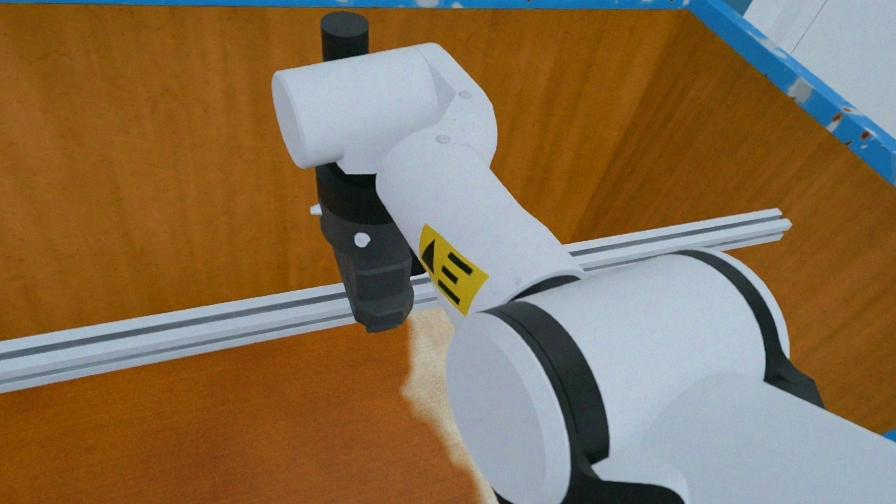

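Request:
{"api": "move", "payload": {
  "joints": {"torso_squat_rad":0.8,"head_pan_rad":0},
  "cameras": []
}}

Request:
{"api": "move", "payload": {
  "joints": {"torso_pitch_rad":0.7},
  "cameras": []
}}

Request:
{"api": "move", "payload": {
  "target": {"side":"right","x":0.48,"y":-0.174,"z":0.6,"quat_wxyz":[0.999,-0.044,0,-0.012]},
  "min_time_s": 1.5,
  "cameras": ["head_camera"]
}}

Scene clock: 316.93 s.
Joint torques (N m): left_arm=[16.06 1.29 -4.39 16.41 0.15 12 0.24] | right_arm=[-27.51 -8.04 2.09 -11.91 0.78 0.06 -0.34]
External joint torques (N m): left_arm=[14.56 -1.17 -6.19 24.83 0.1 13.72 0.29] | right_arm=[-3.98 -0.87 1.41 -3.61 0.37 0.08 -0.34]
Motor temperatures (°C): left_arm=[35 33 34 39 43 39 44] | right_arm=[42 40 33 44 41 41 38]
Wrist force (N): left_arm=[53.1 13.3 24.2] | right_arm=[-4.8 -3.3 -20.9]
Wrist torque (N m): left_arm=[-0.34 0.25 0.07] | right_arm=[0.06 -0.42 -0.33]
Wrist force, peak (N): left_arm=[57.1 13.5 25.3] | right_arm=[-4.8 -3.8 -21.7]
move: done
base_odometry: x=+0.522 y=-0.295 heading=-0.009
lidar_m: 0.20 0.21 0.29 1.66 2.27 1.65 1.56 1.61 2.19 0.78 0.29 0.21
base_status: not commanded
joint_positions: torso_squat_rad=+0.800 torso_shift_rad=+0.000 torso_pitch_rad=+0.499 torso_yaw_rad=+0.000 left_shoulder_pitch_rad=+0.197 left_shoulder_roll_rad=+0.150 left_shoulder_yaw_rad=-0.004 left_elbow_rad=-1.806 left_forearm_roll_rad=-0.008 left_wrist_pitch_rad=-0.048 left_hand_roll_rad=+0.025 left_gripper_m=+0.100 right_shoulder_pitch_rad=-1.553 right_shoulder_roll_rad=-0.216 right_shoulder_yaw_rad=-0.317 right_elbow_rad=-0.510 right_forearm_roll_rad=+0.121 right_wrist_pitch_rad=+1.533 right_hand_roll_rad=-0.149 right_gripper_m=+0.030 head_pan_rad=+0.000 head_tilt_rad=+0.400
joint_status: all done
wheel_motors_off: 0
motor_effort: left_wheel=+7(8) right_wheel=-10(11)
chest: x=-0.0803 y=+0.0000 z=+1.0399 quat_wxyz=(+0.969, +0.000, +0.247, +0.000) (m; base frame)
left_hand: x=+0.2362 y=+0.2783 z=+0.6510 quat_wxyz=(+0.833, +0.047, -0.549, -0.052) (m; base frame)
right_hand: x=+0.4589 y=-0.1742 z=+0.7178 quat_wxyz=(+0.999, -0.043, -0.001, -0.012) (m; base frame)
pictures: none
No camera images: "cameras" was empty.

Scene clock: 327.10 s.
Joint torques (N m): left_arm=[13.91 1.2 -2.76 12.88 -0.25 10.24 0.27] | right_arm=[-27.38 -9.02 1.68 -11.93 0.94 0.07 -0.31]
External joint torques (N m): left_arm=[12.35 -1.26 -4.58 21.31 -0.29 11.96 0.31] | right_arm=[-3.93 -1.9 1.01 -3.66 0.53 0.08 -0.31]
External joint torques when the fault began: left_arm=[14.5 -0.12 -7.21 31.4 -0.36 17.34 0.11]
Motor temperatures (°C): left_arm=[35 33 34 40 43 43 44] | right_arm=[42 40 33 44 41 41 38]
Wrist force (N): left_arm=[41.0 7.2 20.4] | right_arm=[-4.6 -3.4 -20.9]
Wrist torque (N m): left_arm=[-0.15 -0.58 0.16] | right_arm=[0.09 -0.42 -0.35]
Wrist force, peak (N): left_arm=[69.9 15.7 40.8] | right_arm=[-7.2 -2.2 -25.7]
move: torque_fault
TORQUE FAULT: left_elbow_rad reached its load limit. The robot stopped for 10 seconds, dropped its targets and accepts commands again. The stop added 9.2 s to the call.
base_odometry: x=+0.522 y=-0.295 heading=-0.009
lidar_m: 0.20 0.21 0.30 1.67 2.27 1.64 1.56 1.60 2.18 0.78 0.28 0.21
base_status: not commanded
joint_positions: torso_squat_rad=+0.800 torso_shift_rad=-0.001 torso_pitch_rad=+0.506 torso_yaw_rad=+0.001 left_shoulder_pitch_rad=+0.193 left_shoulder_roll_rad=+0.151 left_shoulder_yaw_rad=-0.002 left_elbow_rad=-1.812 left_forearm_roll_rad=-0.008 left_wrist_pitch_rad=-0.051 left_hand_roll_rad=+0.025 left_gripper_m=+0.100 right_shoulder_pitch_rad=-1.553 right_shoulder_roll_rad=-0.215 right_shoulder_yaw_rad=-0.317 right_elbow_rad=-0.510 right_forearm_roll_rad=+0.121 right_wrist_pitch_rad=+1.533 right_hand_roll_rad=-0.149 right_gripper_m=+0.030 head_pan_rad=+0.000 head_tilt_rad=+0.400
joint_status: torso_pitch_rad torque_fault (moved +0.007 of +0.201)
wheel_motors_off: 0
on_its_own: torso_pitch_rad is held at +0.507, not at your +0.700, since a torque_fault
motor_effort: left_wheel=+11(19) right_wheel=-9(17)
chest: x=-0.0786 y=-0.0001 z=+1.0388 quat_wxyz=(+0.968, +0.000, +0.250, +0.001) (m; base frame)
left_hand: x=+0.2379 y=+0.2782 z=+0.6518 quat_wxyz=(+0.831, +0.047, -0.551, -0.053) (m; base frame)
right_hand: x=+0.4583 y=-0.1737 z=+0.7126 quat_wxyz=(+0.999, -0.043, +0.003, -0.011) (m; base frame)
pictures: none
No camera images: "cameras" was empty.

not run: a stop that you did not command came earlier in this reply.

Request:
{"api": "move", "payload": {
  "joints": {"torso_squat_rad":0.55,"torso_pitch_rad":0.5},
  "cameras": []
}}

Request:
{"api": "move", "payload": {
  "joints": {"left_shoulder_pitch_rad":1.2,"left_shoulder_roll_rad":0.35,"left_elbow_rad":-1.9},
  "cameras": ["head_camera"]
}}

Scene clock: 333.63 s.
Joint torques (N m): left_arm=[2.57 1.51 0.27 -8.16 0.12 -1.54 0.27] | right_arm=[-27.32 -8.8 1.4 -12.18 0.89 0.03 -0.28]
External joint torques (N m): left_arm=[1.03 -0.94 -1.54 0.25 0.08 0.17 0.32] | right_arm=[-3.82 -1.63 0.72 -3.89 0.48 0.05 -0.28]
Motor temperatures (°C): left_arm=[35 33 34 40 43 44 44] | right_arm=[42 40 33 44 41 41 38]
Wrist force (N): left_arm=[-7.1 -0.9 -5.1] | right_arm=[-4.9 -3.2 -21.0]
Wrist torque (N m): left_arm=[-0.15 -0.59 0.27] | right_arm=[0.08 -0.46 -0.34]
Wrist force, peak (N): left_arm=[42.9 7.6 20.5] | right_arm=[-4.6 -3.1 -21.7]
move: done
base_odometry: x=+0.522 y=-0.295 heading=-0.009
lidar_m: 0.20 0.21 0.30 1.66 2.28 1.65 1.56 1.61 2.19 0.78 0.29 0.21
base_status: not commanded
joint_positions: torso_squat_rad=+0.550 torso_shift_rad=-0.001 torso_pitch_rad=+0.501 torso_yaw_rad=+0.001 left_shoulder_pitch_rad=+0.196 left_shoulder_roll_rad=+0.151 left_shoulder_yaw_rad=-0.003 left_elbow_rad=-1.807 left_forearm_roll_rad=-0.008 left_wrist_pitch_rad=-0.048 left_hand_roll_rad=+0.025 left_gripper_m=+0.101 right_shoulder_pitch_rad=-1.553 right_shoulder_roll_rad=-0.215 right_shoulder_yaw_rad=-0.317 right_elbow_rad=-0.510 right_forearm_roll_rad=+0.121 right_wrist_pitch_rad=+1.533 right_hand_roll_rad=-0.149 right_gripper_m=+0.030 head_pan_rad=+0.000 head_tilt_rad=+0.400
joint_status: all done
wheel_motors_off: 0
motor_effort: left_wheel=+8(11) right_wheel=-9(11)
chest: x=-0.0799 y=+0.0002 z=+1.1487 quat_wxyz=(+0.969, +0.000, +0.248, +0.000) (m; base frame)
left_hand: x=+0.2359 y=+0.2787 z=+0.7596 quat_wxyz=(+0.833, +0.047, -0.549, -0.052) (m; base frame)
right_hand: x=+0.4587 y=-0.1736 z=+0.8256 quat_wxyz=(+0.999, -0.044, +0.000, -0.012) (m; base frame)
pictures: none
No camera images: "cameras" was empty.

Scene clock: 335.27 s.
Joint torques (N m): left_arm=[15.68 5.52 2.6 -1.61 -0.21 -0.61 0.06] | right_arm=[-26.82 -9.43 1.53 -11.88 1.05 -0.1 -0.25]
External joint torques (N m): left_arm=[0.19 1.14 -0.86 -0.93 -0.27 -0.14 0.07] | right_arm=[-3.32 -2.26 0.85 -3.59 0.64 -0.07 -0.25]
Motor temperatures (°C): left_arm=[35 33 34 40 43 44 44] | right_arm=[42 40 33 44 41 41 38]
Wrist force (N): left_arm=[-2.7 -1.7 -8.4] | right_arm=[-4.6 -2.9 -20.6]
Wrist torque (N m): left_arm=[-0.17 -0.36 0.25] | right_arm=[0.08 -0.41 -0.37]
Wrist force, peak (N): left_arm=[-6.5 -1.1 -6.6] | right_arm=[-5.1 -3.3 -21.1]
move: done
base_odometry: x=+0.522 y=-0.295 heading=-0.009
lidar_m: 0.20 0.21 0.30 1.67 2.27 1.65 1.55 1.62 2.19 0.79 0.30 0.21
base_status: not commanded
joint_positions: torso_squat_rad=+0.550 torso_shift_rad=-0.001 torso_pitch_rad=+0.501 torso_yaw_rad=+0.001 left_shoulder_pitch_rad=+1.200 left_shoulder_roll_rad=+0.350 left_shoulder_yaw_rad=-0.003 left_elbow_rad=-1.900 left_forearm_roll_rad=-0.008 left_wrist_pitch_rad=-0.048 left_hand_roll_rad=+0.025 left_gripper_m=+0.101 right_shoulder_pitch_rad=-1.553 right_shoulder_roll_rad=-0.215 right_shoulder_yaw_rad=-0.317 right_elbow_rad=-0.510 right_forearm_roll_rad=+0.121 right_wrist_pitch_rad=+1.533 right_hand_roll_rad=-0.149 right_gripper_m=+0.030 head_pan_rad=+0.000 head_tilt_rad=+0.400
joint_status: all done
wheel_motors_off: 0
motor_effort: left_wheel=+8(9) right_wheel=-8(9)
chest: x=-0.0799 y=+0.0002 z=+1.1487 quat_wxyz=(+0.969, +0.000, +0.248, +0.000) (m; base frame)
left_hand: x=-0.2282 y=+0.3941 z=+0.7700 quat_wxyz=(+0.978, +0.138, -0.123, -0.093) (m; base frame)
right_hand: x=+0.4587 y=-0.1737 z=+0.8257 quat_wxyz=(+0.999, -0.044, +0.000, -0.012) (m; base frame)
pictures: head_camera
camera_calibration:
head_camera: T_world_to_cam=[[-0.0558287, -0.99827, 0.0184174, -0.0163716], [-0.751959, 0.0299041, -0.658532, 0.948483], [0.656842, -0.0506141, -0.752328, 0.906323], [0, 0, 0, 1]] pos_world=[0.116995, 0.00116589, 1.30676]

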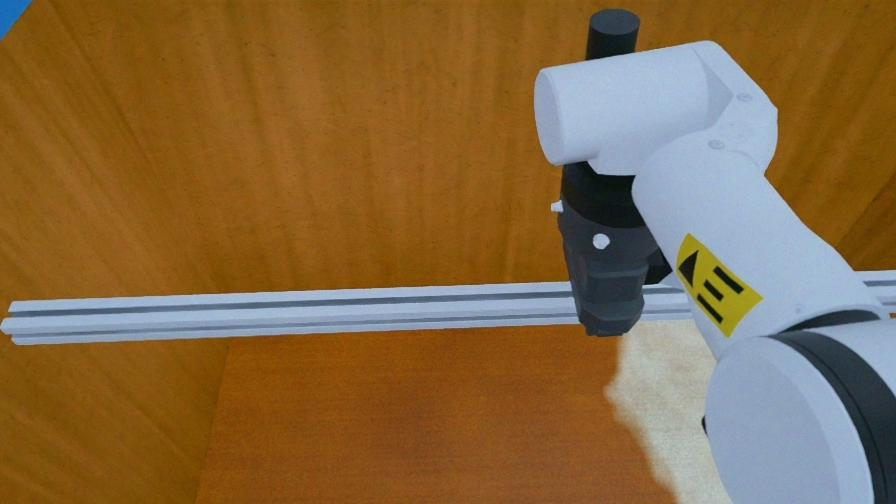

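Request:
{"api": "move", "payload": {
  "joints": {"torso_squat_rad":0.8},
  "cameras": []
}}

Request:
{"api": "move", "payload": {
  "joints": {"torso_pitch_rad":0.7},
  "cameras": []
}}

Request:
{"api": "move", "payload": {
  "target": {"side":"right","x":0.48,"y":-0.174,"z":0.6,"quat_wxyz":[0.999,-0.044,0,-0.012]},
  "min_time_s": 1.5,
  "cameras": ["head_camera"]
}}

Scene clock: 341.83 s.
Joint torques (N m): left_arm=[16.37 4.87 2.19 -0.87 -0.08 -0.52 0.03] | right_arm=[-27.34 -9.01 1.99 -11.96 0.76 0.09 -0.31]
External joint torques (N m): left_arm=[0.88 0.48 -1.27 -0.18 -0.14 -0.04 0.04] | right_arm=[-3.84 -1.83 1.32 -3.67 0.35 0.11 -0.31]
Motor temperatures (°C): left_arm=[35 33 34 39 43 42 44] | right_arm=[42 40 33 44 41 41 38]
Wrist force (N): left_arm=[-2.4 -2.1 -8.9] | right_arm=[-4.5 -3.4 -20.9]
Wrist torque (N m): left_arm=[-0.13 -0.30 0.20] | right_arm=[0.06 -0.40 -0.34]
Wrist force, peak (N): left_arm=[-2.7 -2.4 -8.9] | right_arm=[-4.8 -3.3 -21.6]
move: done
base_odometry: x=+0.522 y=-0.295 heading=-0.009
lidar_m: 0.20 0.21 0.29 1.66 2.27 1.65 1.56 1.62 2.20 0.78 0.29 0.21
base_status: not commanded
joint_positions: torso_squat_rad=+0.800 torso_shift_rad=-0.001 torso_pitch_rad=+0.500 torso_yaw_rad=+0.001 left_shoulder_pitch_rad=+1.200 left_shoulder_roll_rad=+0.350 left_shoulder_yaw_rad=-0.003 left_elbow_rad=-1.900 left_forearm_roll_rad=-0.008 left_wrist_pitch_rad=-0.048 left_hand_roll_rad=+0.025 left_gripper_m=+0.101 right_shoulder_pitch_rad=-1.553 right_shoulder_roll_rad=-0.215 right_shoulder_yaw_rad=-0.317 right_elbow_rad=-0.510 right_forearm_roll_rad=+0.121 right_wrist_pitch_rad=+1.533 right_hand_roll_rad=-0.149 right_gripper_m=+0.030 head_pan_rad=+0.000 head_tilt_rad=+0.400
joint_status: all done
wheel_motors_off: 0
motor_effort: left_wheel=+8(9) right_wheel=-6(11)
chest: x=-0.0799 y=+0.0002 z=+1.0397 quat_wxyz=(+0.969, +0.000, +0.248, +0.000) (m; base frame)
left_hand: x=-0.2280 y=+0.3941 z=+0.6609 quat_wxyz=(+0.978, +0.138, -0.123, -0.093) (m; base frame)
right_hand: x=+0.4588 y=-0.1737 z=+0.7167 quat_wxyz=(+0.999, -0.044, +0.000, -0.012) (m; base frame)
pictures: none
No camera images: "cameras" was empty.

Scene clock: 343.27 s.
Joint torques (N m): left_arm=[17.4 3.94 2.41 0.51 0.04 -0.18 0.25] | right_arm=[-24.79 -7.82 1.55 -10.93 0.66 0.64 -0.17]
External joint torques (N m): left_arm=[0.33 0.14 -0.62 -0.77 0 -0.06 0.24] | right_arm=[-3.85 -2.04 0.89 -3.51 0.31 0.29 -0.16]
Motor temperatures (°C): left_arm=[35 33 34 39 43 42 44] | right_arm=[42 40 33 44 41 41 38]
Wrist force (N): left_arm=[-1.4 -1.6 -8.8] | right_arm=[-1.5 -3.1 -20.6]
Wrist torque (N m): left_arm=[-0.20 -0.26 0.22] | right_arm=[0.06 -0.37 -0.36]
Wrist force, peak (N): left_arm=[-2.6 -2.3 -8.8] | right_arm=[-2.2 -3.2 -21.5]
move: done
base_odometry: x=+0.522 y=-0.295 heading=-0.009
lidar_m: 0.20 0.21 0.30 1.67 2.26 1.65 1.56 1.62 2.19 0.79 0.30 0.21
base_status: not commanded
joint_positions: torso_squat_rad=+0.800 torso_shift_rad=-0.001 torso_pitch_rad=+0.700 torso_yaw_rad=+0.001 left_shoulder_pitch_rad=+1.200 left_shoulder_roll_rad=+0.350 left_shoulder_yaw_rad=-0.003 left_elbow_rad=-1.900 left_forearm_roll_rad=-0.008 left_wrist_pitch_rad=-0.048 left_hand_roll_rad=+0.025 left_gripper_m=+0.101 right_shoulder_pitch_rad=-1.553 right_shoulder_roll_rad=-0.215 right_shoulder_yaw_rad=-0.317 right_elbow_rad=-0.510 right_forearm_roll_rad=+0.121 right_wrist_pitch_rad=+1.533 right_hand_roll_rad=-0.149 right_gripper_m=+0.030 head_pan_rad=+0.000 head_tilt_rad=+0.400
joint_status: all done
wheel_motors_off: 0
motor_effort: left_wheel=+8(9) right_wheel=-9(12)
chest: x=-0.0289 y=+0.0002 z=+1.0048 quat_wxyz=(+0.939, +0.000, +0.343, +0.000) (m; base frame)
left_hand: x=-0.2493 y=+0.3941 z=+0.6629 quat_wxyz=(+0.986, +0.128, -0.024, -0.106) (m; base frame)
right_hand: x=+0.4349 y=-0.1737 z=+0.5812 quat_wxyz=(+0.994, -0.045, +0.100, -0.007) (m; base frame)
pictures: none
No camera images: "cameras" was empty.

Scene clock: 345.10 s.
Joint torques (N m): left_arm=[17.66 4.5 2.23 0.96 -0.44 -0.12 0.21] | right_arm=[-23.9 -4.94 1.5 -12.15 0.91 0.05 -0.68]
External joint torques (N m): left_arm=[0.59 0.7 -0.79 -0.32 -0.49 0.01 0.2] | right_arm=[-3 0.7 0.78 -3.95 0.5 0.07 -0.68]
Motor temperatures (°C): left_arm=[36 33 34 39 43 42 44] | right_arm=[42 40 33 44 41 41 38]
Wrist force (N): left_arm=[-1.5 -1.6 -8.9] | right_arm=[-4.5 -3.0 -21.0]
Wrist torque (N m): left_arm=[-0.19 -0.30 0.21] | right_arm=[0.01 -0.45 -0.36]
Wrist force, peak (N): left_arm=[-1.5 -2.0 -9.1] | right_arm=[-4.5 -3.2 -21.5]
move: done
base_odometry: x=+0.522 y=-0.295 heading=-0.009
lidar_m: 0.19 0.21 0.30 1.67 2.26 1.65 1.56 1.62 2.18 0.78 0.29 0.21
base_status: not commanded
joint_positions: torso_squat_rad=+0.800 torso_shift_rad=-0.001 torso_pitch_rad=+0.700 torso_yaw_rad=+0.001 left_shoulder_pitch_rad=+1.200 left_shoulder_roll_rad=+0.350 left_shoulder_yaw_rad=-0.003 left_elbow_rad=-1.900 left_forearm_roll_rad=-0.008 left_wrist_pitch_rad=-0.048 left_hand_roll_rad=+0.025 left_gripper_m=+0.101 right_shoulder_pitch_rad=-1.487 right_shoulder_roll_rad=-0.196 right_shoulder_yaw_rad=-0.298 right_elbow_rad=-0.732 right_forearm_roll_rad=+0.138 right_wrist_pitch_rad=+1.493 right_hand_roll_rad=-0.154 right_gripper_m=+0.030 head_pan_rad=+0.000 head_tilt_rad=+0.400
joint_status: all done
wheel_motors_off: 0
motor_effort: left_wheel=+8(9) right_wheel=-8(10)
chest: x=-0.0289 y=+0.0002 z=+1.0048 quat_wxyz=(+0.939, +0.000, +0.343, +0.000) (m; base frame)
left_hand: x=-0.2493 y=+0.3941 z=+0.6629 quat_wxyz=(+0.986, +0.128, -0.024, -0.106) (m; base frame)
right_hand: x=+0.4792 y=-0.1743 z=+0.5999 quat_wxyz=(+0.999, -0.044, +0.002, -0.012) (m; base frame)
right_hand_status: reached (checked arc, planned for 1.5 s): 1 mm and 0.2 deg off.
pictures: head_camera
camera_calibration:
head_camera: T_world_to_cam=[[-0.0510649, -0.99827, 0.0291381, -0.0215088], [-0.867759, 0.0299088, -0.496084, 0.725503], [0.494354, -0.0506173, -0.867786, 0.875807], [0, 0, 0, 1]] pos_world=[0.195505, 0.00116045, 1.12055]

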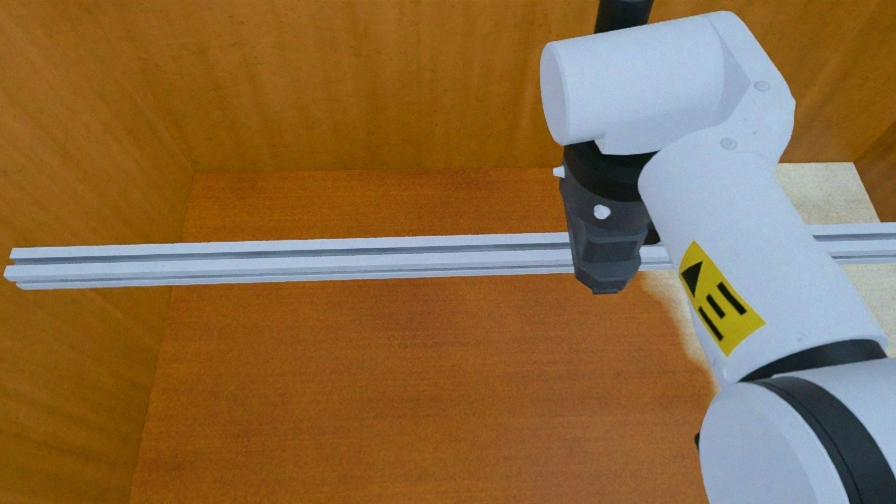

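Request:
{"api": "move", "payload": {
  "joints": {"torso_shift_rad":0.15,"torso_pitch_rad":0.85},
  "cameras": []
}}

Request:
{"api": "move", "payload": {
  "target": {"side":"right","x":0.53,"y":-0.174,"z":0.46,"quat_wxyz":[0.999,-0.044,0,-0.012]},
  "min_time_s": 1.5,
  "cameras": ["head_camera","right_wrist_camera"]
}}

Scene clock: 351.60 s.
Joint torques (N m): left_arm=[18.4 3.64 1.47 2.25 -0.03 0.07 0.24] | right_arm=[-21.62 -4.3 2.21 -11.08 0.98 0.79 -0.6]
External joint torques (N m): left_arm=[0.59 0.38 -1.15 -0.48 -0.07 -0.08 0.23] | right_arm=[-3.17 0.18 1.49 -3.56 0.61 0.51 -0.59]
Motor temperatures (°C): left_arm=[36 33 34 38 43 41 44] | right_arm=[42 40 33 44 41 41 38]
Wrist force (N): left_arm=[-0.5 -1.0 -9.0] | right_arm=[-2.5 -3.1 -21.0]
Wrist torque (N m): left_arm=[-0.26 -0.25 0.23] | right_arm=[0.05 -0.43 -0.37]
Wrist force, peak (N): left_arm=[-1.8 -1.9 -9.2] | right_arm=[-2.3 -3.0 -21.7]
move: done
base_odometry: x=+0.522 y=-0.295 heading=-0.009
lidar_m: 0.20 0.21 0.29 1.67 2.26 1.64 1.56 1.62 2.19 0.79 0.30 0.21
base_status: not commanded
joint_positions: torso_squat_rad=+0.800 torso_shift_rad=+0.150 torso_pitch_rad=+0.851 torso_yaw_rad=+0.001 left_shoulder_pitch_rad=+1.200 left_shoulder_roll_rad=+0.350 left_shoulder_yaw_rad=-0.003 left_elbow_rad=-1.900 left_forearm_roll_rad=-0.008 left_wrist_pitch_rad=-0.048 left_hand_roll_rad=+0.025 left_gripper_m=+0.101 right_shoulder_pitch_rad=-1.487 right_shoulder_roll_rad=-0.196 right_shoulder_yaw_rad=-0.298 right_elbow_rad=-0.732 right_forearm_roll_rad=+0.138 right_wrist_pitch_rad=+1.493 right_hand_roll_rad=-0.154 right_gripper_m=+0.030 head_pan_rad=+0.000 head_tilt_rad=+0.400
joint_status: all done
wheel_motors_off: 0
motor_effort: left_wheel=+8(9) right_wheel=-8(11)
chest: x=+0.0776 y=+0.0002 z=+0.9668 quat_wxyz=(+0.911, +0.000, +0.413, +0.000) (m; base frame)
left_hand: x=-0.1915 y=+0.3941 z=+0.6618 quat_wxyz=(+0.985, +0.120, +0.050, -0.115) (m; base frame)
right_hand: x=+0.5194 y=-0.1743 z=+0.4904 quat_wxyz=(+0.996, -0.045, +0.077, -0.009) (m; base frame)
pictures: none
No camera images: "cameras" was empty.

Scene clock: 353.43 s.
Joint torques (N m): left_arm=[18.67 3.65 1.87 2.18 -0.18 0.12 0.3] | right_arm=[-19.75 -3.07 1.91 -11.33 0.98 -0.09 -0.53]
External joint torques (N m): left_arm=[0.86 0.4 -0.74 -0.56 -0.22 -0.02 0.29] | right_arm=[-2.52 0.82 1.22 -3.68 0.59 -0.08 -0.53]
Motor temperatures (°C): left_arm=[36 33 34 38 43 41 44] | right_arm=[42 40 33 44 41 41 38]
Wrist force (N): left_arm=[-0.2 -1.0 -9.0] | right_arm=[-5.1 -2.9 -21.4]
Wrist torque (N m): left_arm=[-0.26 -0.19 0.22] | right_arm=[0.02 -0.51 -0.35]
Wrist force, peak (N): left_arm=[-0.6 -1.2 -9.3] | right_arm=[-5.1 -2.9 -21.4]
move: done
base_odometry: x=+0.522 y=-0.295 heading=-0.009
lidar_m: 0.19 0.21 0.29 1.67 2.26 1.64 1.56 1.61 2.19 0.79 0.29 0.21
base_status: not commanded
joint_positions: torso_squat_rad=+0.800 torso_shift_rad=+0.150 torso_pitch_rad=+0.851 torso_yaw_rad=+0.001 left_shoulder_pitch_rad=+1.200 left_shoulder_roll_rad=+0.350 left_shoulder_yaw_rad=-0.003 left_elbow_rad=-1.900 left_forearm_roll_rad=-0.008 left_wrist_pitch_rad=-0.048 left_hand_roll_rad=+0.025 left_gripper_m=+0.101 right_shoulder_pitch_rad=-1.393 right_shoulder_roll_rad=-0.171 right_shoulder_yaw_rad=-0.272 right_elbow_rad=-0.781 right_forearm_roll_rad=+0.152 right_wrist_pitch_rad=+1.296 right_hand_roll_rad=-0.184 right_gripper_m=+0.030 head_pan_rad=+0.000 head_tilt_rad=+0.400
joint_status: all done
wheel_motors_off: 0
motor_effort: left_wheel=+8(9) right_wheel=-7(11)
chest: x=+0.0776 y=+0.0002 z=+0.9668 quat_wxyz=(+0.911, +0.000, +0.413, +0.000) (m; base frame)
left_hand: x=-0.1915 y=+0.3941 z=+0.6618 quat_wxyz=(+0.985, +0.120, +0.050, -0.115) (m; base frame)
right_hand: x=+0.5288 y=-0.1744 z=+0.4604 quat_wxyz=(+0.999, -0.044, +0.000, -0.012) (m; base frame)
right_hand_status: reached (checked arc, planned for 1.5 s): 1 mm and 0.0 deg off.
pictures: head_camera, right_wrist_camera
camera_calibration:
head_camera: T_world_to_cam=[[-0.0461351, -0.99827, 0.0364504, -0.0224181], [-0.932211, 0.0299127, -0.360676, 0.673128], [0.358962, -0.0506193, -0.931979, 0.86277], [0, 0, 0, 1]] pos_world=[0.316762, 0.00115841, 1.04768]
right_wrist_camera: T_world_to_cam=[[-0.9991, 0.0414329, -0.00904602, 0.541438], [0.0351448, 0.928293, 0.370185, 0.00306156], [0.0237352, 0.369534, -0.928914, 0.553607], [0, 0, 0, 1]] pos_world=[0.527703, -0.229852, 0.518018]

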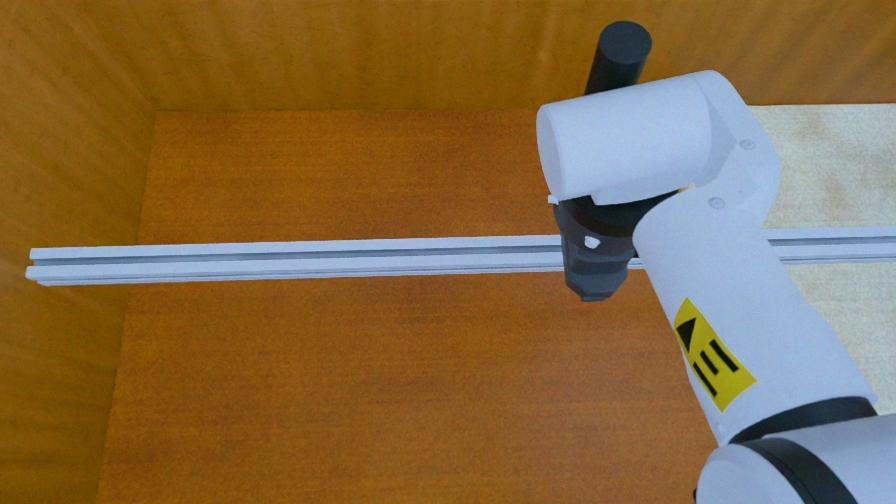

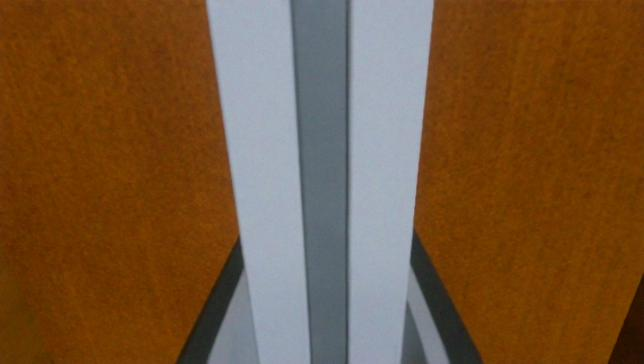

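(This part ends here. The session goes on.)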